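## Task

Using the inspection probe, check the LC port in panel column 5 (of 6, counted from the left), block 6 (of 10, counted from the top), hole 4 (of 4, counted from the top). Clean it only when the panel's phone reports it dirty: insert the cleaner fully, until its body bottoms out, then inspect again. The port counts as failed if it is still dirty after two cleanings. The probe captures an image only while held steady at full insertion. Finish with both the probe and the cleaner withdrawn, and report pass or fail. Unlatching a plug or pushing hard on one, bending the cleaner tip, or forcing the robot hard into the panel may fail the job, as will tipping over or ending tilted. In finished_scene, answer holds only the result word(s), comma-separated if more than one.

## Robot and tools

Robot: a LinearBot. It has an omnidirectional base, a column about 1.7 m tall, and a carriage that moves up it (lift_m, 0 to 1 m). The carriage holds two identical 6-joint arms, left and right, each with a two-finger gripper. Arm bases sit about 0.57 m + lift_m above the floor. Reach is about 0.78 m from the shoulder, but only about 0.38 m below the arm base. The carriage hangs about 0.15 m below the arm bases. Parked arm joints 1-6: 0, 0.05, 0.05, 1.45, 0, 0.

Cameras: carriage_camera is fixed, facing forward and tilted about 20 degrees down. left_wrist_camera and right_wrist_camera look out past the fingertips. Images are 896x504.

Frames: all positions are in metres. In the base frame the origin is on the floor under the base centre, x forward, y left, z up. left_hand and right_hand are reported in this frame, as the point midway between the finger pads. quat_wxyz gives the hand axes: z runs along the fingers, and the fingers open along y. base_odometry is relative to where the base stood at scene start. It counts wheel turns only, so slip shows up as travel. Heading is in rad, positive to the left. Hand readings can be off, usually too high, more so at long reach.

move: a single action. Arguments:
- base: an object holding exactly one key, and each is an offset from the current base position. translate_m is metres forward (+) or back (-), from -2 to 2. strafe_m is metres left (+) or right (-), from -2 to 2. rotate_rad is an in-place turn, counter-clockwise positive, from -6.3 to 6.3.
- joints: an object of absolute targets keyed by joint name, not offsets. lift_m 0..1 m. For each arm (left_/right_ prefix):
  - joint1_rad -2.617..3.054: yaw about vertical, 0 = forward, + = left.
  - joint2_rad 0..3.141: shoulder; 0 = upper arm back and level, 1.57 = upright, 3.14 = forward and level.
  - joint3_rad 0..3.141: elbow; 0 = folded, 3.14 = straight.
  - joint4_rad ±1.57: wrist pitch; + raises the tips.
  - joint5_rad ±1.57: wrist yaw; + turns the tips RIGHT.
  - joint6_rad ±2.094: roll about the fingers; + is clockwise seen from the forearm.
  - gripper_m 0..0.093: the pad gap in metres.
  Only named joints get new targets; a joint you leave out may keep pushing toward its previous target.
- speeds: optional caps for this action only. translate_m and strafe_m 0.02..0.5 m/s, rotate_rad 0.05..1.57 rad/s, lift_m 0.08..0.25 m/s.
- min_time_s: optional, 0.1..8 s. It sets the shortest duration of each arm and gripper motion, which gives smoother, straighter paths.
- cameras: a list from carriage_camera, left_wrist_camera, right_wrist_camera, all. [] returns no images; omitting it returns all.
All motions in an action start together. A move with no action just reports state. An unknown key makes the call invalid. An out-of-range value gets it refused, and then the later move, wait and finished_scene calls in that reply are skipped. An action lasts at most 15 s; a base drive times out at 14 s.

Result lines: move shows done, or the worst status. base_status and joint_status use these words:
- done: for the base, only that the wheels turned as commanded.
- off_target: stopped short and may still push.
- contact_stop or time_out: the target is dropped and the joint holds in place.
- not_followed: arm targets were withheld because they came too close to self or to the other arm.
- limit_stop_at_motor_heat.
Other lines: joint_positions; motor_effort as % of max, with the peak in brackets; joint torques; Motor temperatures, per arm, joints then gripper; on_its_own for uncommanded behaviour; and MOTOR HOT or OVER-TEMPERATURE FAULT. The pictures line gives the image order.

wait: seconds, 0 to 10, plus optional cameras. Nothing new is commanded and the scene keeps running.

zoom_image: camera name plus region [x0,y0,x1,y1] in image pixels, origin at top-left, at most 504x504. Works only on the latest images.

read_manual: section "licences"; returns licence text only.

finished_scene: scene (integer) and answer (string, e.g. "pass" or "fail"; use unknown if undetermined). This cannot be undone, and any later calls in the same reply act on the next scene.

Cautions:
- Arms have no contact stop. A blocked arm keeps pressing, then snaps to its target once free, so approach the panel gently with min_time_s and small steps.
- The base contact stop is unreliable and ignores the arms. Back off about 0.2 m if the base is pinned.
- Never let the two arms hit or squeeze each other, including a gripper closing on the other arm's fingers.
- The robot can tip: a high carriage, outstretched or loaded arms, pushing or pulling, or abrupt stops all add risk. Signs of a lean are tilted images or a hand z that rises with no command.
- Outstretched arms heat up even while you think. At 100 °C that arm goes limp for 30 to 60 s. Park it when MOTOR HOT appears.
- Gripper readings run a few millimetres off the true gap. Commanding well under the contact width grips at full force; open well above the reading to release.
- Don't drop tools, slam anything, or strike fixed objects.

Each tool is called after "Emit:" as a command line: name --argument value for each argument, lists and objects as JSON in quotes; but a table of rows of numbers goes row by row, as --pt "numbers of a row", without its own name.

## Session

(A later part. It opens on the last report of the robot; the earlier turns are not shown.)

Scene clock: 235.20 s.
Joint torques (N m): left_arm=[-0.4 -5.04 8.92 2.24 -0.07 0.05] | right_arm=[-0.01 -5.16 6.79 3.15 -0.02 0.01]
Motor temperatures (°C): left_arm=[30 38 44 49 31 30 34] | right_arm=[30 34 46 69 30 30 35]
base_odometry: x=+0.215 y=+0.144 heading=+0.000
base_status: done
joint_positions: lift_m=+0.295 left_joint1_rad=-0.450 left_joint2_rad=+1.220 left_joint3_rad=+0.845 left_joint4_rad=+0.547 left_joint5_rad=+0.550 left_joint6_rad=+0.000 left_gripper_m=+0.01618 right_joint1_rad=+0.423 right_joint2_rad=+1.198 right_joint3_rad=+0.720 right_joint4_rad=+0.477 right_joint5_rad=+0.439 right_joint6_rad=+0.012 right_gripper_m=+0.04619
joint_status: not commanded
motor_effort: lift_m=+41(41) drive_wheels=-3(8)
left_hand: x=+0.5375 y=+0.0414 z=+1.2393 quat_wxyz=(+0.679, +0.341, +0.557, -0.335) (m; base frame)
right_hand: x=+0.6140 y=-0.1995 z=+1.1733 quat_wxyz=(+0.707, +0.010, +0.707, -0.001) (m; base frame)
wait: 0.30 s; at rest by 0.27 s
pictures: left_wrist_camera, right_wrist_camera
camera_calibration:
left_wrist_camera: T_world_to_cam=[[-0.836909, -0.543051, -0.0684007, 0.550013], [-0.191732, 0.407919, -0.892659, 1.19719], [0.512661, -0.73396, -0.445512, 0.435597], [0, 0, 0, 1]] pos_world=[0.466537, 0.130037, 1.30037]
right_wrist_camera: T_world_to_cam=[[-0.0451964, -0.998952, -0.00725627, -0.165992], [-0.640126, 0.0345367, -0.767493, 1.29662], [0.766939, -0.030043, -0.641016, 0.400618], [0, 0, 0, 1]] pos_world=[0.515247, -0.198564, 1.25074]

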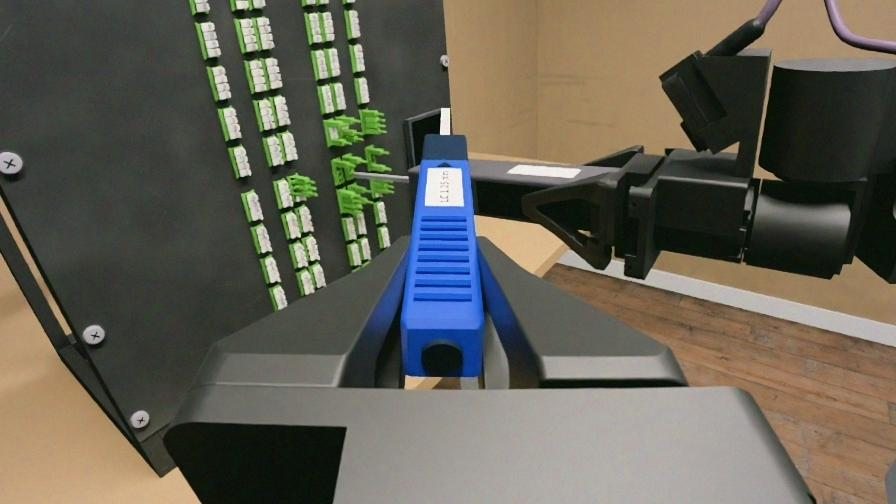

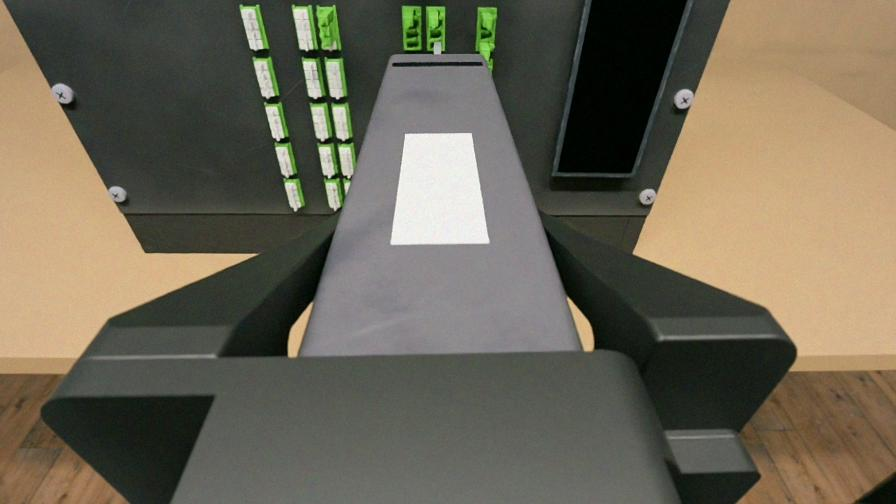

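Emit:
move --base '{"strafe_m": 0.0003}' --speeds '{"strafe_m": 0.02}' --cameras '[]'

Emit:
wait --seconds 0.3 --cameras '["right_wrist_camera", "left_wrist_camera"]'

Emit:
zoom_image --camera "right_wrist_camera" --region '[405, 0, 475, 70]'

Emit:
zoom_image --camera "left_wrist_camera" --region '[320, 150, 370, 200]'

Scene clock: 239.97 s.
Joint torques (N m): left_arm=[-0.39 -5.03 8.87 2.24 -0.07 0.05] | right_arm=[0.02 -5.01 6.8 3.17 0.02 0]
Motor temperatures (°C): left_arm=[30 38 44 50 31 30 34] | right_arm=[30 34 46 69 30 30 36]
move: done
base_odometry: x=+0.215 y=+0.144 heading=+0.000
base_status: done
joint_positions: lift_m=+0.295 left_joint1_rad=-0.450 left_joint2_rad=+1.220 left_joint3_rad=+0.845 left_joint4_rad=+0.547 left_joint5_rad=+0.550 left_joint6_rad=+0.000 left_gripper_m=+0.01618 right_joint1_rad=+0.423 right_joint2_rad=+1.198 right_joint3_rad=+0.720 right_joint4_rad=+0.477 right_joint5_rad=+0.439 right_joint6_rad=+0.012 right_gripper_m=+0.04619
joint_status: not commanded
motor_effort: lift_m=+40(42) drive_wheels=+3(3)
left_hand: x=+0.5375 y=+0.0415 z=+1.2393 quat_wxyz=(+0.679, +0.341, +0.558, -0.335) (m; base frame)
right_hand: x=+0.6140 y=-0.1995 z=+1.1733 quat_wxyz=(+0.707, +0.010, +0.707, -0.001) (m; base frame)
pictures: none
No camera images: "cameras" was empty.

Scene clock: 240.27 s.
Joint torques (N m): left_arm=[-0.4 -5 8.88 2.25 -0.07 0.04] | right_arm=[-0.05 -4.96 6.61 3.12 -0.02 0.01]
Motor temperatures (°C): left_arm=[30 38 44 50 31 30 34] | right_arm=[30 34 46 69 30 30 36]
base_odometry: x=+0.215 y=+0.144 heading=+0.000
base_status: done
joint_positions: lift_m=+0.295 left_joint1_rad=-0.450 left_joint2_rad=+1.220 left_joint3_rad=+0.845 left_joint4_rad=+0.547 left_joint5_rad=+0.550 left_joint6_rad=+0.000 left_gripper_m=+0.01618 right_joint1_rad=+0.423 right_joint2_rad=+1.198 right_joint3_rad=+0.720 right_joint4_rad=+0.477 right_joint5_rad=+0.439 right_joint6_rad=+0.012 right_gripper_m=+0.04619
joint_status: not commanded
motor_effort: lift_m=+40(42) drive_wheels=+3(3)
left_hand: x=+0.5375 y=+0.0415 z=+1.2393 quat_wxyz=(+0.679, +0.341, +0.558, -0.335) (m; base frame)
right_hand: x=+0.6140 y=-0.1995 z=+1.1733 quat_wxyz=(+0.707, +0.010, +0.707, -0.001) (m; base frame)
wait: 0.30 s; at rest by 0.27 s
pictures: left_wrist_camera, right_wrist_camera
camera_calibration:
left_wrist_camera: T_world_to_cam=[[-0.836682, -0.543405, -0.068363, 0.549902], [-0.19193, 0.407816, -0.892664, 1.19731], [0.512958, -0.733756, -0.445508, 0.435425], [0, 0, 0, 1]] pos_world=[0.466538, 0.130034, 1.30037]
right_wrist_camera: T_world_to_cam=[[-0.0451964, -0.998952, -0.00725627, -0.165992], [-0.640126, 0.0345367, -0.767493, 1.29662], [0.766939, -0.030043, -0.641016, 0.400618], [0, 0, 0, 1]] pos_world=[0.515247, -0.198564, 1.25074]

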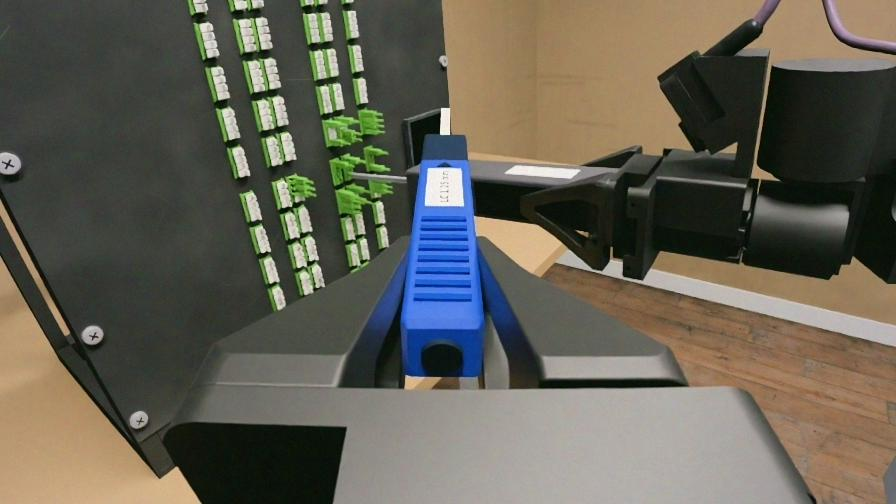

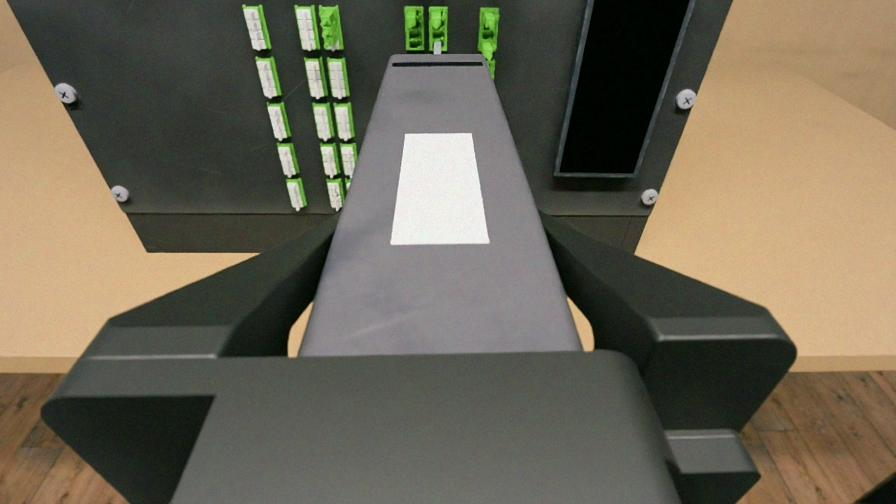

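Scaled by 7.200 from the camera's 896x504 image, which has a finer 1280x720 frame.

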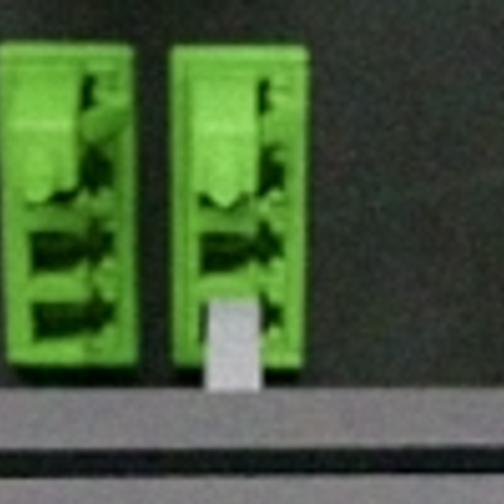

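Scaled by 10.080 from the camera's 896x504 image, which has a finer 1280x720 frame.

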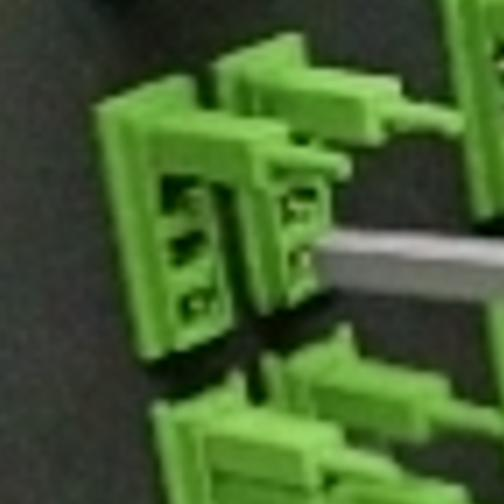

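Emit:
move --base '{"strafe_m": 0.0010}' --speeds '{"strafe_m": 0.02}' --cameras '[]'

Emit:
wait --seconds 0.3 --cameras '["right_wrist_camera"]'

Emit:
zoom_image --camera "right_wrist_camera" --region '[405, 0, 475, 70]'

Scene clock: 254.87 s.
Joint torques (N m): left_arm=[-0.42 -5.04 8.84 2.26 -0.05 0.04] | right_arm=[0.02 -5.09 6.79 3.17 -0.02 0]
Motor temperatures (°C): left_arm=[30 38 45 50 31 30 34] | right_arm=[30 34 46 70 30 30 36]
move: done
base_odometry: x=+0.215 y=+0.145 heading=+0.000
base_status: done
joint_positions: lift_m=+0.295 left_joint1_rad=-0.450 left_joint2_rad=+1.220 left_joint3_rad=+0.845 left_joint4_rad=+0.547 left_joint5_rad=+0.549 left_joint6_rad=+0.000 left_gripper_m=+0.01618 right_joint1_rad=+0.423 right_joint2_rad=+1.198 right_joint3_rad=+0.720 right_joint4_rad=+0.477 right_joint5_rad=+0.439 right_joint6_rad=+0.012 right_gripper_m=+0.04619
joint_status: not commanded
motor_effort: lift_m=+40(41) drive_wheels=+4(7)
left_hand: x=+0.5376 y=+0.0415 z=+1.2393 quat_wxyz=(+0.679, +0.341, +0.558, -0.335) (m; base frame)
right_hand: x=+0.6140 y=-0.1995 z=+1.1733 quat_wxyz=(+0.707, +0.010, +0.707, -0.001) (m; base frame)
pictures: none
No camera images: "cameras" was empty.

Scene clock: 255.17 s.
Joint torques (N m): left_arm=[-0.49 -5.03 8.88 2.26 -0.07 0.05] | right_arm=[-0.02 -4.98 6.78 3.17 -0.01 0]
Motor temperatures (°C): left_arm=[30 38 45 50 31 30 34] | right_arm=[30 34 46 70 30 30 36]
base_odometry: x=+0.215 y=+0.145 heading=+0.000
base_status: done
joint_positions: lift_m=+0.295 left_joint1_rad=-0.450 left_joint2_rad=+1.220 left_joint3_rad=+0.845 left_joint4_rad=+0.547 left_joint5_rad=+0.550 left_joint6_rad=+0.000 left_gripper_m=+0.01618 right_joint1_rad=+0.423 right_joint2_rad=+1.198 right_joint3_rad=+0.720 right_joint4_rad=+0.477 right_joint5_rad=+0.439 right_joint6_rad=+0.012 right_gripper_m=+0.04619
joint_status: not commanded
motor_effort: lift_m=+41(41) drive_wheels=+4(7)
left_hand: x=+0.5375 y=+0.0415 z=+1.2393 quat_wxyz=(+0.679, +0.341, +0.558, -0.335) (m; base frame)
right_hand: x=+0.6140 y=-0.1995 z=+1.1733 quat_wxyz=(+0.707, +0.010, +0.707, -0.001) (m; base frame)
wait: 0.30 s; at rest by 0.27 s
pictures: right_wrist_camera
camera_calibration:
right_wrist_camera: T_world_to_cam=[[-0.0452423, -0.998948, -0.00749116, -0.165674], [-0.639845, 0.0347357, -0.767719, 1.29679], [0.767171, -0.0299402, -0.640743, 0.400178], [0, 0, 0, 1]] pos_world=[0.515246, -0.198564, 1.25074]

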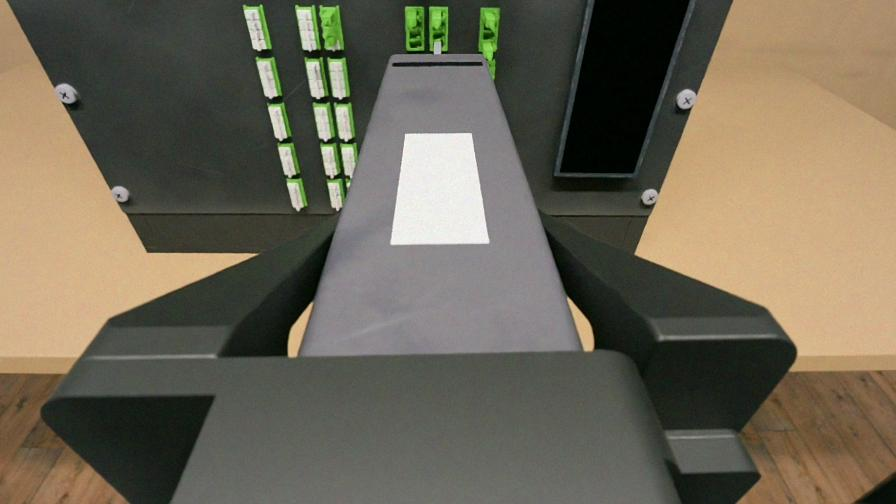

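Scaled by 7.200 from the camera's 896x504 image, which has a finer 1280x720 frame.

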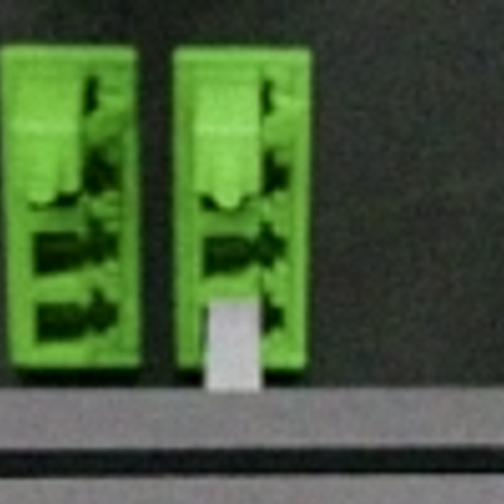

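Emit:
move --base '{"translate_m": 0.002}' --speeds '{"translate_m": 0.02}' --cameras '[]'

Emit:
wait --seconds 0.3 --cameras '["right_wrist_camera", "left_wrist_camera"]'

Emit:
zoom_image --camera "right_wrist_camera" --region '[405, 0, 475, 70]'

Emit:
zoom_image --camera "left_wrist_camera" --region '[320, 150, 370, 200]'

Scene clock: 259.40 s.
Joint torques (N m): left_arm=[-0.47 -5.07 8.88 2.26 -0.07 0.04] | right_arm=[-0.24 -4.92 6.79 3.12 -0.03 0.01]
Motor temperatures (°C): left_arm=[30 38 45 50 31 30 34] | right_arm=[30 34 46 70 30 30 36]
move: done
base_odometry: x=+0.217 y=+0.145 heading=+0.000
base_status: done
joint_positions: lift_m=+0.295 left_joint1_rad=-0.450 left_joint2_rad=+1.220 left_joint3_rad=+0.845 left_joint4_rad=+0.546 left_joint5_rad=+0.550 left_joint6_rad=+0.000 left_gripper_m=+0.01618 right_joint1_rad=+0.426 right_joint2_rad=+1.198 right_joint3_rad=+0.720 right_joint4_rad=+0.478 right_joint5_rad=+0.440 right_joint6_rad=+0.013 right_gripper_m=+0.04619
joint_status: not commanded
motor_effort: lift_m=+41(42) drive_wheels=-1(17)
left_hand: x=+0.5376 y=+0.0416 z=+1.2392 quat_wxyz=(+0.679, +0.341, +0.558, -0.335) (m; base frame)
right_hand: x=+0.6138 y=-0.1989 z=+1.1734 quat_wxyz=(+0.707, +0.010, +0.707, -0.001) (m; base frame)
pictures: none
No camera images: "cameras" was empty.

Scene clock: 259.70 s.
Joint torques (N m): left_arm=[-0.42 -5.08 8.87 2.26 -0.06 0.04] | right_arm=[-0.27 -5.07 6.76 3.16 -0.03 0]
Motor temperatures (°C): left_arm=[30 38 45 50 31 30 34] | right_arm=[30 34 46 70 30 30 36]
base_odometry: x=+0.217 y=+0.145 heading=+0.000
base_status: done
joint_positions: lift_m=+0.295 left_joint1_rad=-0.450 left_joint2_rad=+1.220 left_joint3_rad=+0.845 left_joint4_rad=+0.546 left_joint5_rad=+0.550 left_joint6_rad=+0.000 left_gripper_m=+0.01618 right_joint1_rad=+0.426 right_joint2_rad=+1.198 right_joint3_rad=+0.720 right_joint4_rad=+0.477 right_joint5_rad=+0.440 right_joint6_rad=+0.013 right_gripper_m=+0.04619
joint_status: not commanded
motor_effort: lift_m=+41(42) drive_wheels=-1(17)
left_hand: x=+0.5376 y=+0.0416 z=+1.2392 quat_wxyz=(+0.679, +0.341, +0.558, -0.335) (m; base frame)
right_hand: x=+0.6138 y=-0.1989 z=+1.1733 quat_wxyz=(+0.707, +0.009, +0.707, -0.001) (m; base frame)
wait: 0.30 s; at rest by 0.27 s
pictures: left_wrist_camera, right_wrist_camera
camera_calibration:
left_wrist_camera: T_world_to_cam=[[-0.836514, -0.543683, -0.0682195, 0.549803], [-0.192349, 0.407939, -0.892518, 1.19719], [0.513076, -0.733482, -0.445823, 0.435721], [0, 0, 0, 1]] pos_world=[0.466638, 0.130132, 1.30027]
right_wrist_camera: T_world_to_cam=[[-0.0444949, -0.998979, -0.00783672, -0.165143], [-0.639874, 0.0345227, -0.767704, 1.2966], [0.76719, -0.0291444, -0.640757, 0.400512], [0, 0, 0, 1]] pos_world=[0.515046, -0.198064, 1.25074]

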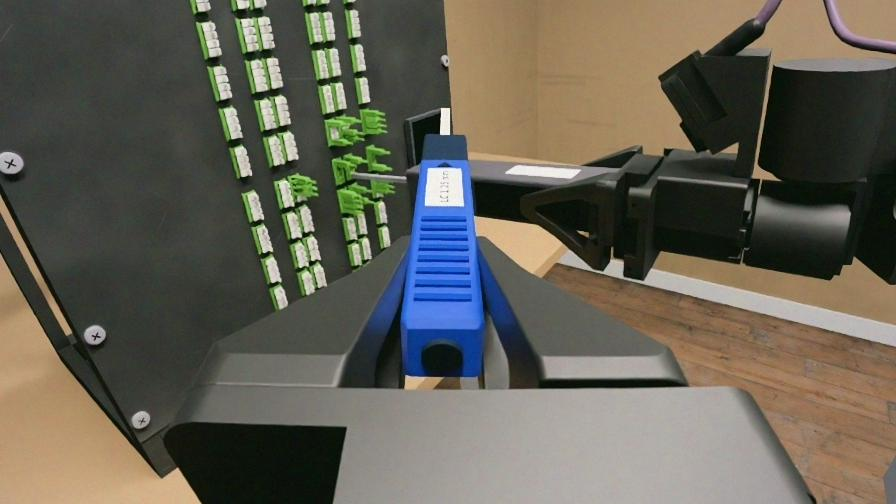

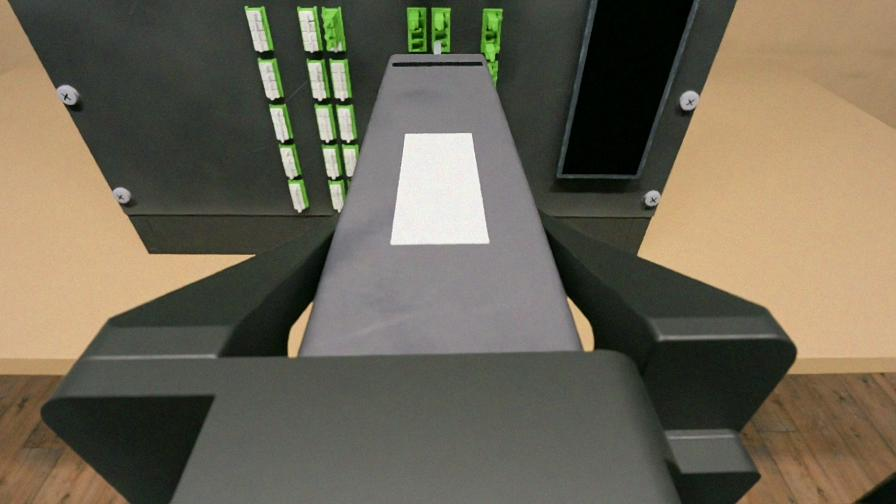

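Scaled by 7.200 from the camera's 896x504 image, which has a finer 1280x720 frame.

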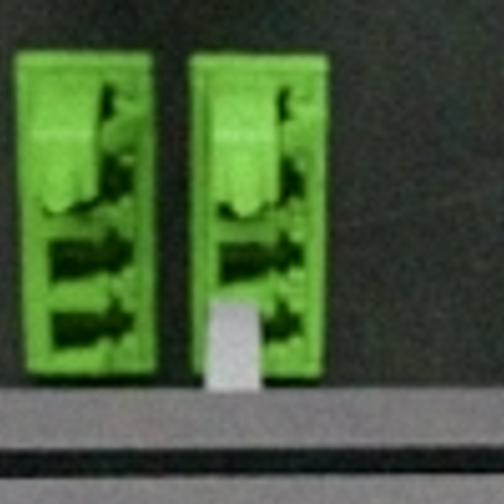

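Scaled by 10.080 from the camera's 896x504 image, which has a finer 1280x720 frame.

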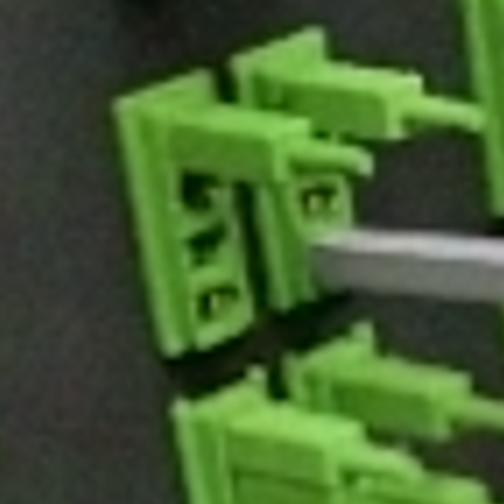

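Emit:
move --base '{"translate_m": -0.0015}' --speeds '{"translate_m": 0.02}' --cameras '[]'

Emit:
wait --seconds 0.3 --cameras '["right_wrist_camera", "left_wrist_camera"]'

Emit:
zoom_image --camera "right_wrist_camera" --region '[405, 0, 475, 70]'

Scene clock: 264.73 s.
Joint torques (N m): left_arm=[-0.38 -5.01 8.85 2.25 -0.08 0.05] | right_arm=[-0.21 -5.04 6.75 3.13 -0.04 0.03]
Motor temperatures (°C): left_arm=[30 38 45 50 31 30 34] | right_arm=[30 34 46 71 30 30 36]
move: done
base_odometry: x=+0.215 y=+0.145 heading=+0.000
base_status: done
joint_positions: lift_m=+0.295 left_joint1_rad=-0.450 left_joint2_rad=+1.220 left_joint3_rad=+0.845 left_joint4_rad=+0.547 left_joint5_rad=+0.550 left_joint6_rad=+0.000 left_gripper_m=+0.01618 right_joint1_rad=+0.426 right_joint2_rad=+1.198 right_joint3_rad=+0.720 right_joint4_rad=+0.477 right_joint5_rad=+0.440 right_joint6_rad=+0.013 right_gripper_m=+0.04619
joint_status: not commanded
motor_effort: lift_m=+41(41) drive_wheels=-1(9)
left_hand: x=+0.5374 y=+0.0414 z=+1.2394 quat_wxyz=(+0.679, +0.341, +0.557, -0.335) (m; base frame)
right_hand: x=+0.6138 y=-0.1989 z=+1.1733 quat_wxyz=(+0.707, +0.009, +0.707, -0.001) (m; base frame)
pictures: none
No camera images: "cameras" was empty.

Scene clock: 265.03 s.
Joint torques (N m): left_arm=[-0.4 -5.05 8.84 2.27 -0.09 0.05] | right_arm=[-0.27 -4.96 6.76 3.17 -0.03 0]
Motor temperatures (°C): left_arm=[30 38 45 50 31 30 34] | right_arm=[30 34 46 71 30 30 36]
base_odometry: x=+0.215 y=+0.145 heading=+0.000
base_status: done
joint_positions: lift_m=+0.295 left_joint1_rad=-0.450 left_joint2_rad=+1.220 left_joint3_rad=+0.845 left_joint4_rad=+0.547 left_joint5_rad=+0.550 left_joint6_rad=+0.000 left_gripper_m=+0.01618 right_joint1_rad=+0.426 right_joint2_rad=+1.198 right_joint3_rad=+0.720 right_joint4_rad=+0.477 right_joint5_rad=+0.440 right_joint6_rad=+0.013 right_gripper_m=+0.04619
joint_status: not commanded
motor_effort: lift_m=+40(41) drive_wheels=+2(9)
left_hand: x=+0.5374 y=+0.0414 z=+1.2394 quat_wxyz=(+0.679, +0.341, +0.557, -0.335) (m; base frame)
right_hand: x=+0.6138 y=-0.1989 z=+1.1733 quat_wxyz=(+0.707, +0.009, +0.707, -0.001) (m; base frame)
wait: 0.30 s; at rest by 0.27 s
pictures: left_wrist_camera, right_wrist_camera
camera_calibration:
left_wrist_camera: T_world_to_cam=[[-0.836877, -0.543071, -0.0686299, 0.550214], [-0.191395, 0.407768, -0.892801, 1.19722], [0.512839, -0.734029, -0.445193, 0.435159], [0, 0, 0, 1]] pos_world=[0.466437, 0.130037, 1.30037]
right_wrist_camera: T_world_to_cam=[[-0.0445117, -0.998979, -0.00767989, -0.16533], [-0.640151, 0.0344235, -0.767477, 1.29644], [0.766958, -0.0292454, -0.64103, 0.400952], [0, 0, 0, 1]] pos_world=[0.515046, -0.198064, 1.25074]

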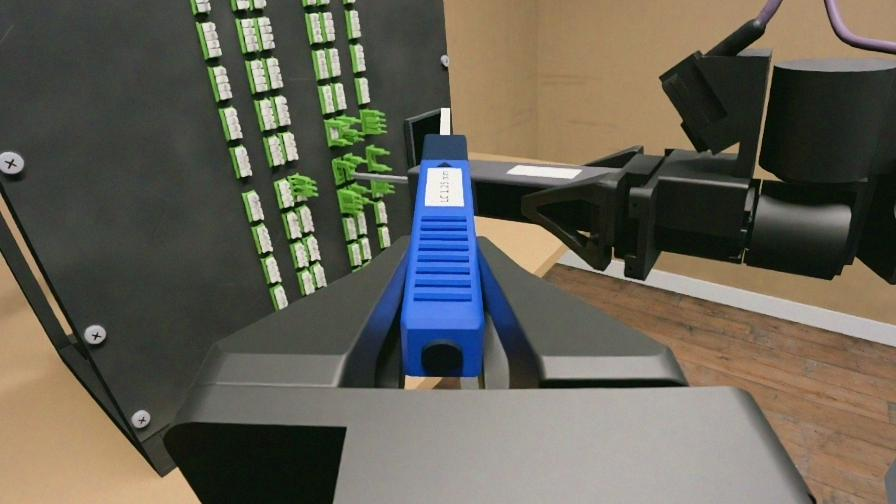

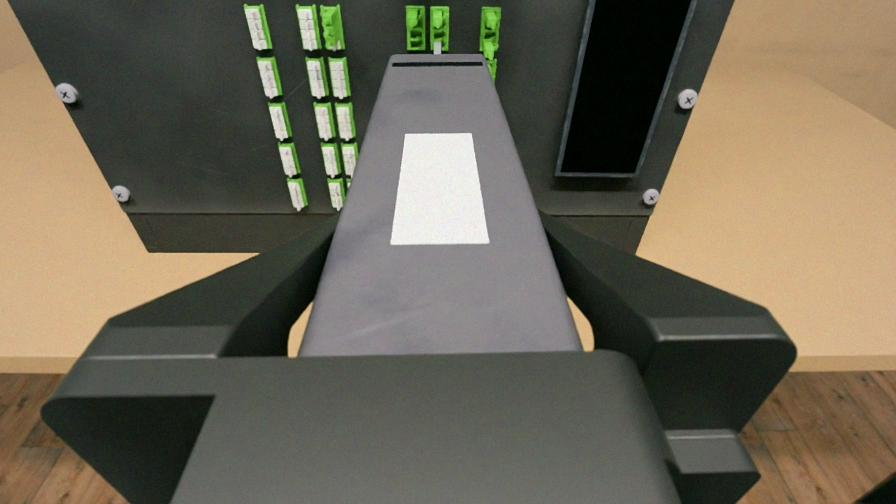

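Scaled by 7.200 from the camera's 896x504 image, which has a finer 1280x720 frame.

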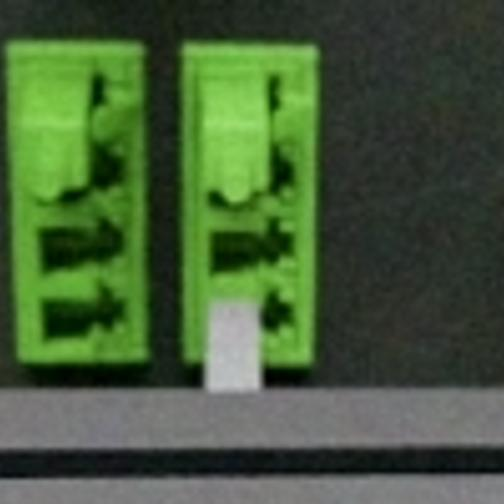

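Emit:
zoom_image --camera "right_wrist_camera" --region '[425, 20, 455, 56]'

Emit:
zoom_image --camera "left_wrist_camera" --region '[325, 160, 365, 190]'

Scaled by 14.000 from the camera's 896x504 image, which has a finer 1280x720 frame.

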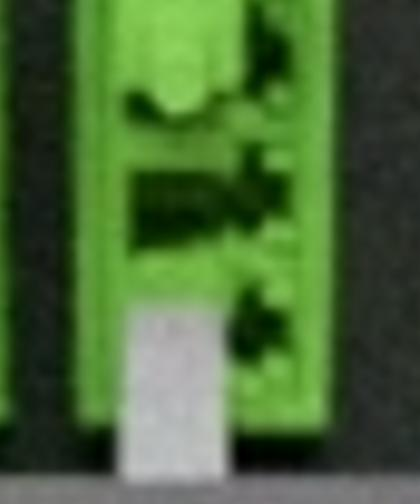

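Scaled by 12.600 from the camera's 896x504 image, which has a finer 1280x720 frame.

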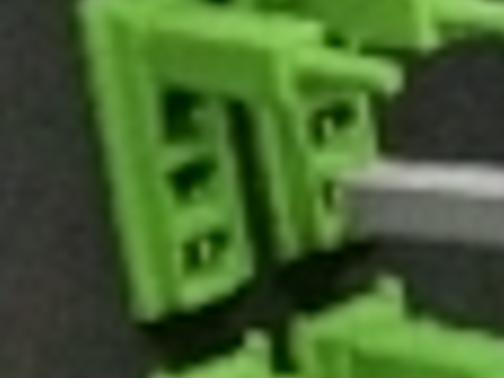

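Emit:
move --base '{"translate_m": 0.003}' --speeds '{"translate_m": 0.02}' --cameras '[]'

Emit:
wait --seconds 0.3 --cameras '["right_wrist_camera", "left_wrist_camera"]'

Emit:
zoom_image --camera "right_wrist_camera" --region '[425, 20, 455, 56]'

Emit:
zoom_image --camera "left_wrist_camera" --region '[325, 155, 375, 205]'

Scene clock: 275.83 s.
Joint torques (N m): left_arm=[-0.44 -5.03 8.88 2.27 -0.07 0.06] | right_arm=[-0.7 -4.98 6.83 3.19 -0.05 0]
Motor temperatures (°C): left_arm=[30 38 45 50 31 30 34] | right_arm=[30 34 46 71 30 30 36]
move: done
base_odometry: x=+0.218 y=+0.145 heading=-0.001
base_status: done
joint_positions: lift_m=+0.295 left_joint1_rad=-0.450 left_joint2_rad=+1.220 left_joint3_rad=+0.845 left_joint4_rad=+0.546 left_joint5_rad=+0.550 left_joint6_rad=+0.000 left_gripper_m=+0.01618 right_joint1_rad=+0.430 right_joint2_rad=+1.197 right_joint3_rad=+0.720 right_joint4_rad=+0.476 right_joint5_rad=+0.447 right_joint6_rad=+0.013 right_gripper_m=+0.04619
joint_status: not commanded
motor_effort: lift_m=+41(42) drive_wheels=+1(10)
left_hand: x=+0.5375 y=+0.0415 z=+1.2392 quat_wxyz=(+0.679, +0.341, +0.558, -0.335) (m; base frame)
right_hand: x=+0.6132 y=-0.1984 z=+1.1734 quat_wxyz=(+0.707, +0.010, +0.707, -0.002) (m; base frame)
pictures: none
No camera images: "cameras" was empty.

Scene clock: 276.13 s.
Joint torques (N m): left_arm=[-0.4 -5.03 8.85 2.29 -0.07 0.05] | right_arm=[-0.76 -4.9 6.76 3.19 -0.09 0.02]
Motor temperatures (°C): left_arm=[30 38 45 50 31 30 34] | right_arm=[30 34 46 71 30 30 36]
base_odometry: x=+0.218 y=+0.145 heading=-0.001
base_status: done
joint_positions: lift_m=+0.295 left_joint1_rad=-0.450 left_joint2_rad=+1.220 left_joint3_rad=+0.845 left_joint4_rad=+0.546 left_joint5_rad=+0.550 left_joint6_rad=+0.000 left_gripper_m=+0.01618 right_joint1_rad=+0.430 right_joint2_rad=+1.197 right_joint3_rad=+0.720 right_joint4_rad=+0.476 right_joint5_rad=+0.447 right_joint6_rad=+0.013 right_gripper_m=+0.04619
joint_status: not commanded
motor_effort: lift_m=+40(42) drive_wheels=+2(10)
left_hand: x=+0.5375 y=+0.0415 z=+1.2392 quat_wxyz=(+0.679, +0.341, +0.558, -0.335) (m; base frame)
right_hand: x=+0.6132 y=-0.1984 z=+1.1734 quat_wxyz=(+0.707, +0.010, +0.707, -0.002) (m; base frame)
wait: 0.30 s; at rest by 0.27 s
pictures: left_wrist_camera, right_wrist_camera
camera_calibration:
left_wrist_camera: T_world_to_cam=[[-0.836743, -0.54336, -0.0679729, 0.549495], [-0.192521, 0.408108, -0.892403, 1.19714], [0.512637, -0.733626, -0.446089, 0.43622], [0, 0, 0, 1]] pos_world=[0.466638, 0.130034, 1.30028]
right_wrist_camera: T_world_to_cam=[[-0.0467124, -0.998879, -0.00770655, -0.163473], [-0.64005, 0.0358532, -0.767496, 1.29637], [0.766912, -0.030919, -0.641007, 0.401161], [0, 0, 0, 1]] pos_world=[0.514447, -0.197365, 1.25084]

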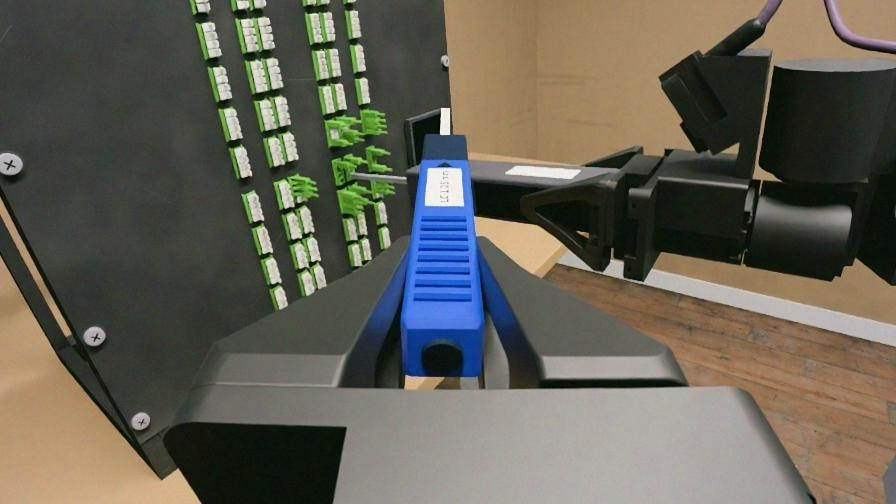

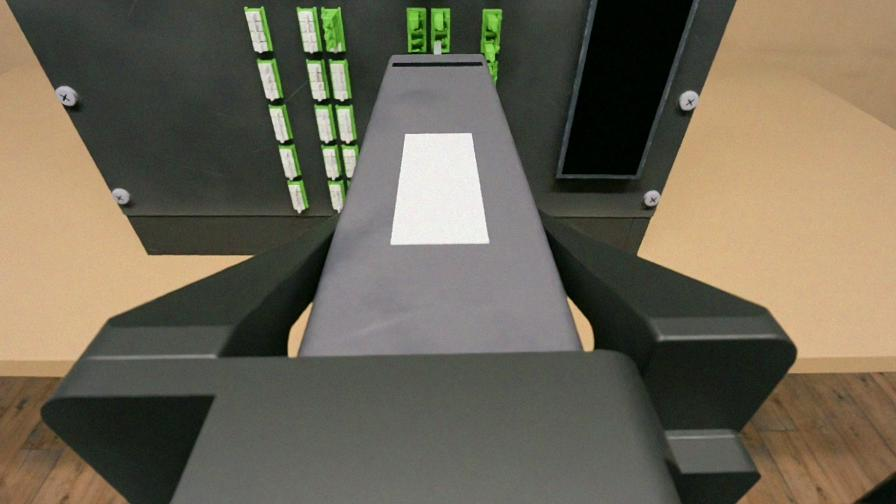

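Scaled by 14.000 from the camera's 896x504 image, which has a finer 1280x720 frame.

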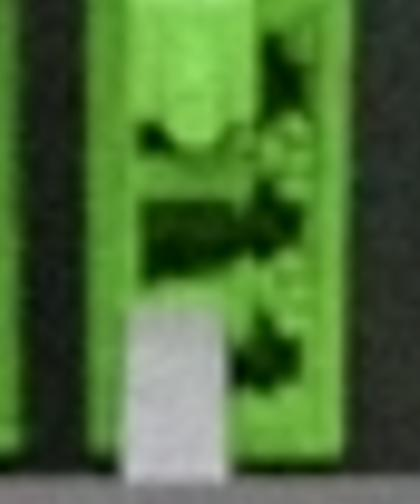

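Scaled by 10.080 from the camera's 896x504 image, which has a finer 1280x720 frame.

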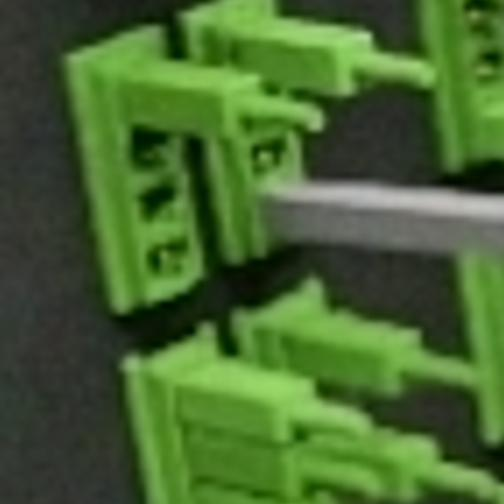

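Emit:
move --base '{"translate_m": -0.002}' --joints '{"lift_m": 0.2950}' --speeds '{"translate_m": 0.02}' --cameras '[]'

Emit:
move --base '{"strafe_m": -0.0002}' --joints '{"lift_m": 0.2950}' --speeds '{"strafe_m": 0.02}' --cameras '[]'

Emit:
wait --seconds 0.3 --cameras '["right_wrist_camera", "left_wrist_camera"]'

Emit:
zoom_image --camera "right_wrist_camera" --region '[425, 20, 455, 56]'

Emit:
zoom_image --camera "left_wrist_camera" --region '[325, 155, 375, 205]'

Scene clock: 282.57 s.
Joint torques (N m): left_arm=[-0.36 -5 8.9 2.24 -0.07 0.04] | right_arm=[-0.75 -4.85 6.79 3.14 -0.08 -0.03]
Motor temperatures (°C): left_arm=[30 38 45 51 31 30 34] | right_arm=[30 34 47 71 30 30 36]
move: done
base_odometry: x=+0.216 y=+0.145 heading=-0.001
base_status: done
joint_positions: lift_m=+0.295 left_joint1_rad=-0.450 left_joint2_rad=+1.220 left_joint3_rad=+0.845 left_joint4_rad=+0.547 left_joint5_rad=+0.550 left_joint6_rad=+0.000 left_gripper_m=+0.01618 right_joint1_rad=+0.430 right_joint2_rad=+1.197 right_joint3_rad=+0.720 right_joint4_rad=+0.477 right_joint5_rad=+0.445 right_joint6_rad=+0.013 right_gripper_m=+0.04619
joint_status: all done
motor_effort: lift_m=+35(37) drive_wheels=+0(7)
left_hand: x=+0.5375 y=+0.0414 z=+1.2391 quat_wxyz=(+0.679, +0.341, +0.557, -0.335) (m; base frame)
right_hand: x=+0.6132 y=-0.1982 z=+1.1733 quat_wxyz=(+0.707, +0.010, +0.707, -0.001) (m; base frame)
pictures: none
No camera images: "cameras" was empty.

Scene clock: 282.93 s.
Joint torques (N m): left_arm=[-0.39 -4.98 8.91 2.26 -0.07 0.04] | right_arm=[-0.58 -4.96 6.8 3.13 -0.08 -0.02]
Motor temperatures (°C): left_arm=[30 38 45 51 31 30 34] | right_arm=[30 34 47 72 30 30 36]
move: done
base_odometry: x=+0.216 y=+0.145 heading=-0.001
base_status: done
joint_positions: lift_m=+0.295 left_joint1_rad=-0.450 left_joint2_rad=+1.220 left_joint3_rad=+0.845 left_joint4_rad=+0.547 left_joint5_rad=+0.550 left_joint6_rad=+0.000 left_gripper_m=+0.01618 right_joint1_rad=+0.430 right_joint2_rad=+1.197 right_joint3_rad=+0.720 right_joint4_rad=+0.477 right_joint5_rad=+0.445 right_joint6_rad=+0.013 right_gripper_m=+0.04619
joint_status: all done
motor_effort: lift_m=+35(36) drive_wheels=+0(1)
left_hand: x=+0.5375 y=+0.0414 z=+1.2391 quat_wxyz=(+0.679, +0.341, +0.557, -0.335) (m; base frame)
right_hand: x=+0.6132 y=-0.1981 z=+1.1733 quat_wxyz=(+0.707, +0.010, +0.707, -0.001) (m; base frame)
pictures: none
No camera images: "cameras" was empty.

Scene clock: 283.23 s.
Joint torques (N m): left_arm=[-0.39 -5.07 8.83 2.24 -0.07 0.04] | right_arm=[-0.62 -4.82 6.75 3.17 -0.06 0.02]
Motor temperatures (°C): left_arm=[30 38 45 51 31 30 34] | right_arm=[30 34 47 72 30 30 36]
base_odometry: x=+0.216 y=+0.145 heading=-0.001
base_status: done
joint_positions: lift_m=+0.295 left_joint1_rad=-0.450 left_joint2_rad=+1.220 left_joint3_rad=+0.845 left_joint4_rad=+0.547 left_joint5_rad=+0.550 left_joint6_rad=+0.000 left_gripper_m=+0.01618 right_joint1_rad=+0.430 right_joint2_rad=+1.197 right_joint3_rad=+0.720 right_joint4_rad=+0.477 right_joint5_rad=+0.445 right_joint6_rad=+0.013 right_gripper_m=+0.04619
joint_status: all done
motor_effort: lift_m=+36(36) drive_wheels=+0(1)
left_hand: x=+0.5375 y=+0.0414 z=+1.2391 quat_wxyz=(+0.679, +0.341, +0.557, -0.335) (m; base frame)
right_hand: x=+0.6132 y=-0.1981 z=+1.1733 quat_wxyz=(+0.707, +0.010, +0.707, -0.001) (m; base frame)
wait: 0.30 s; at rest by 0.27 s
pictures: left_wrist_camera, right_wrist_camera
camera_calibration:
left_wrist_camera: T_world_to_cam=[[-0.836909, -0.543051, -0.0684007, 0.549992], [-0.191732, 0.407919, -0.892659, 1.19693], [0.512661, -0.73396, -0.445512, 0.435463], [0, 0, 0, 1]] pos_world=[0.466537, 0.130037, 1.30007]
right_wrist_camera: T_world_to_cam=[[-0.0452583, -0.998943, -0.00800566, -0.163761], [-0.639622, 0.0351327, -0.767887, 1.29633], [0.767356, -0.0296326, -0.640536, 0.400473], [0, 0, 0, 1]] pos_world=[0.514446, -0.197264, 1.25064]

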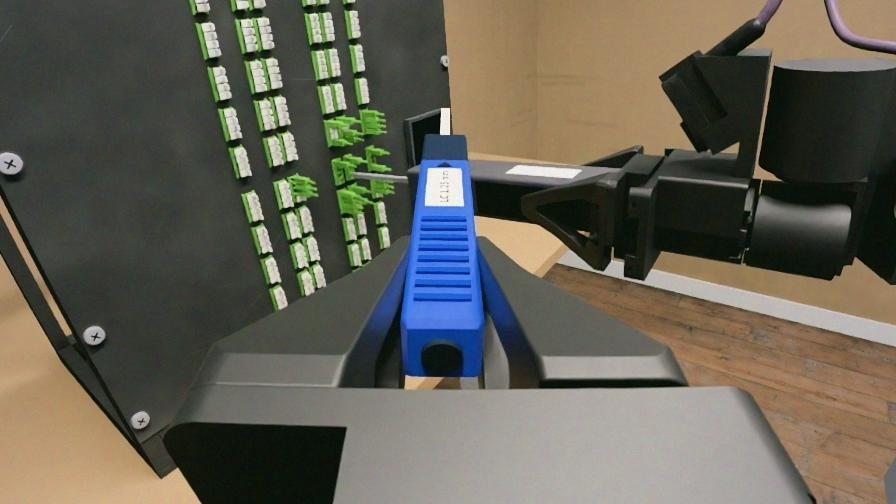

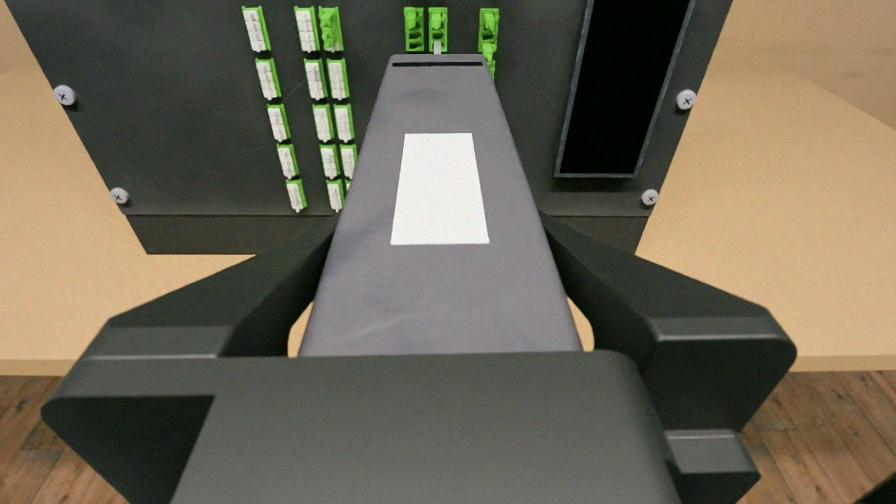

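Scaled by 14.000 from the camera's 896x504 image, which has a finer 1280x720 frame.

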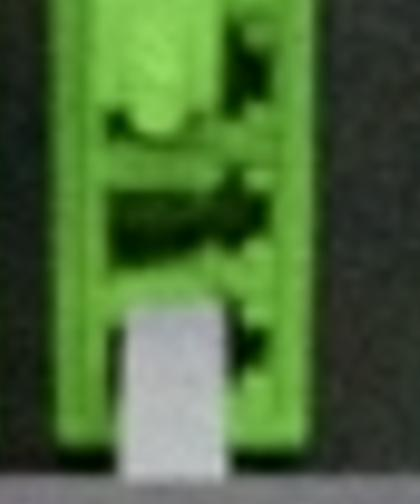

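Scaled by 10.080 from the camera's 896x504 image, which has a finer 1280x720 frame.

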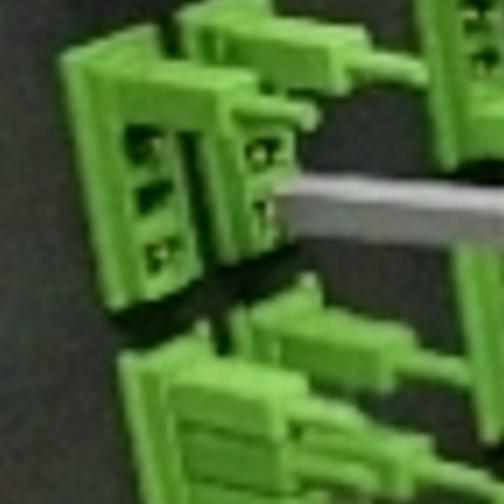

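Emit:
move --base '{"translate_m": 0.0025}' --joints '{"lift_m": 0.2947}' --speeds '{"translate_m": 0.02}' --cameras '[]'

Emit:
wait --seconds 0.3 --cameras '["right_wrist_camera", "left_wrist_camera"]'

Emit:
zoom_image --camera "right_wrist_camera" --region '[425, 20, 455, 56]'

Emit:
zoom_image --camera "left_wrist_camera" --region '[325, 155, 375, 205]'

Scene clock: 288.37 s.
Joint torques (N m): left_arm=[-0.39 -5.04 8.92 2.23 -0.07 0.05] | right_arm=[-0.92 -4.71 6.67 3.16 -0.15 -0.02]
Motor temperatures (°C): left_arm=[30 38 45 51 31 30 34] | right_arm=[30 34 47 72 30 30 36]
move: done
base_odometry: x=+0.219 y=+0.145 heading=-0.001
base_status: done
joint_positions: lift_m=+0.295 left_joint1_rad=-0.450 left_joint2_rad=+1.220 left_joint3_rad=+0.845 left_joint4_rad=+0.547 left_joint5_rad=+0.550 left_joint6_rad=+0.000 left_gripper_m=+0.01618 right_joint1_rad=+0.433 right_joint2_rad=+1.196 right_joint3_rad=+0.720 right_joint4_rad=+0.476 right_joint5_rad=+0.452 right_joint6_rad=+0.013 right_gripper_m=+0.04619
joint_status: all done
motor_effort: lift_m=+34(35) drive_wheels=+2(14)
left_hand: x=+0.5375 y=+0.0415 z=+1.2389 quat_wxyz=(+0.679, +0.341, +0.558, -0.335) (m; base frame)
right_hand: x=+0.6127 y=-0.1984 z=+1.1732 quat_wxyz=(+0.707, +0.011, +0.707, -0.003) (m; base frame)
pictures: none
No camera images: "cameras" was empty.

Scene clock: 288.67 s.
Joint torques (N m): left_arm=[-0.4 -5 8.9 2.25 -0.07 0.04] | right_arm=[-0.81 -4.71 6.78 3.15 -0.15 0.02]
Motor temperatures (°C): left_arm=[30 38 45 51 31 30 34] | right_arm=[30 34 47 72 30 30 36]
base_odometry: x=+0.219 y=+0.145 heading=-0.001
base_status: done
joint_positions: lift_m=+0.295 left_joint1_rad=-0.450 left_joint2_rad=+1.220 left_joint3_rad=+0.845 left_joint4_rad=+0.547 left_joint5_rad=+0.550 left_joint6_rad=+0.000 left_gripper_m=+0.01618 right_joint1_rad=+0.433 right_joint2_rad=+1.196 right_joint3_rad=+0.720 right_joint4_rad=+0.476 right_joint5_rad=+0.452 right_joint6_rad=+0.013 right_gripper_m=+0.04619
joint_status: all done
motor_effort: lift_m=+34(35) drive_wheels=+2(14)
left_hand: x=+0.5375 y=+0.0415 z=+1.2389 quat_wxyz=(+0.679, +0.341, +0.558, -0.335) (m; base frame)
right_hand: x=+0.6127 y=-0.1984 z=+1.1732 quat_wxyz=(+0.707, +0.011, +0.707, -0.003) (m; base frame)
wait: 0.30 s; at rest by 0.27 s
pictures: left_wrist_camera, right_wrist_camera
camera_calibration:
left_wrist_camera: T_world_to_cam=[[-0.836682, -0.543405, -0.068363, 0.549868], [-0.19193, 0.407816, -0.892664, 1.19686], [0.512958, -0.733756, -0.445508, 0.435203], [0, 0, 0, 1]] pos_world=[0.466538, 0.130034, 1.29987]
right_wrist_camera: T_world_to_cam=[[-0.0497374, -0.99873, -0.00799353, -0.161257], [-0.639456, 0.0379913, -0.767889, 1.29649], [0.767217, -0.0330813, -0.640533, 0.40025], [0, 0, 0, 1]] pos_world=[0.513947, -0.197066, 1.25064]

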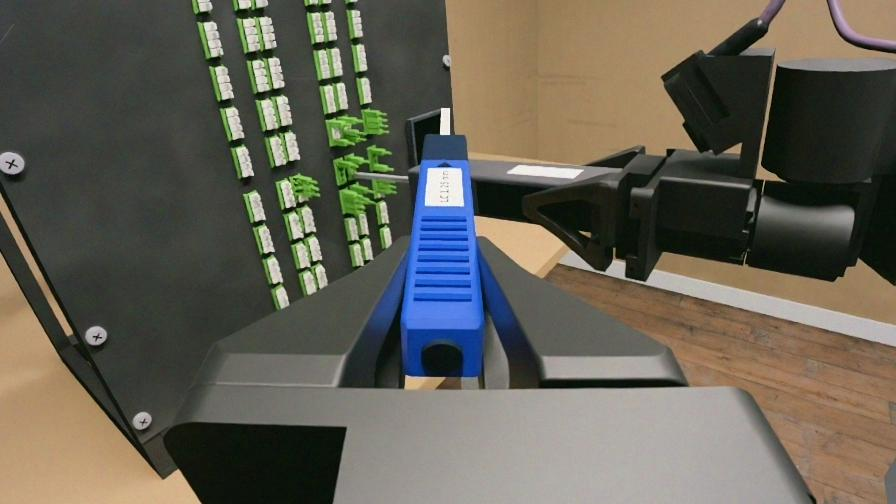

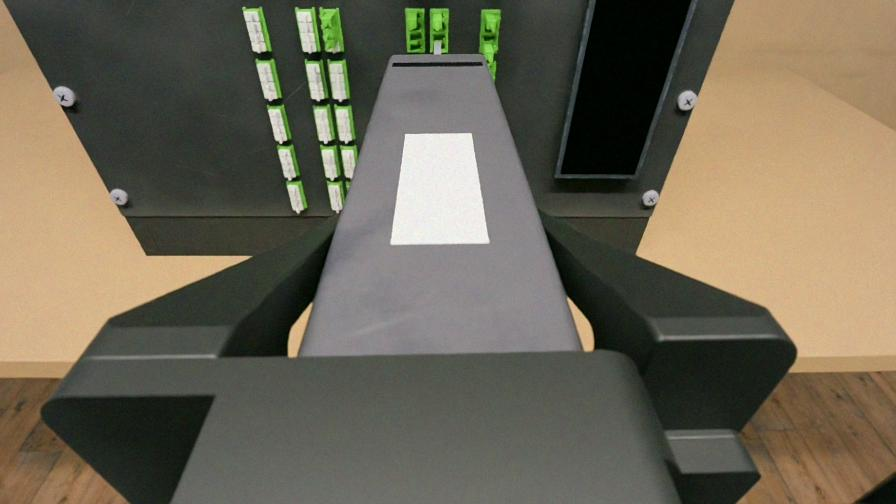

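Scaled by 14.000 from the camera's 896x504 image, which has a finer 1280x720 frame.

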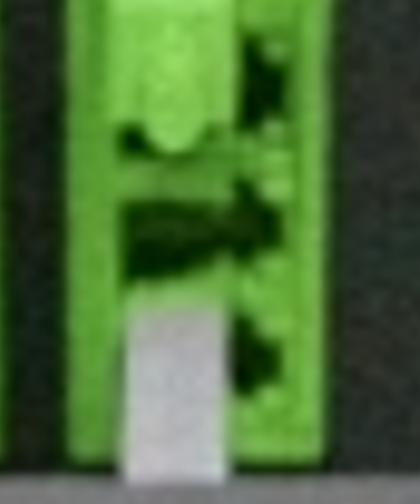

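Scaled by 10.080 from the camera's 896x504 image, which has a finer 1280x720 frame.

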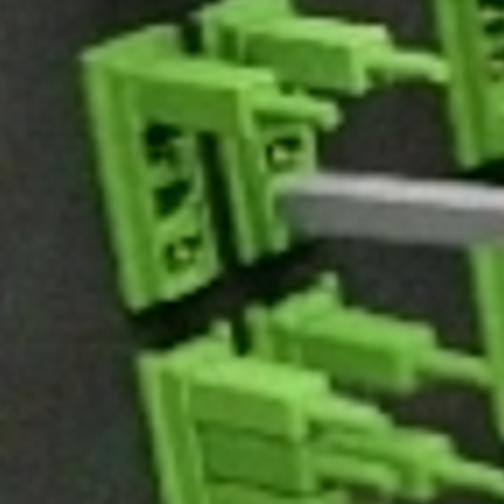

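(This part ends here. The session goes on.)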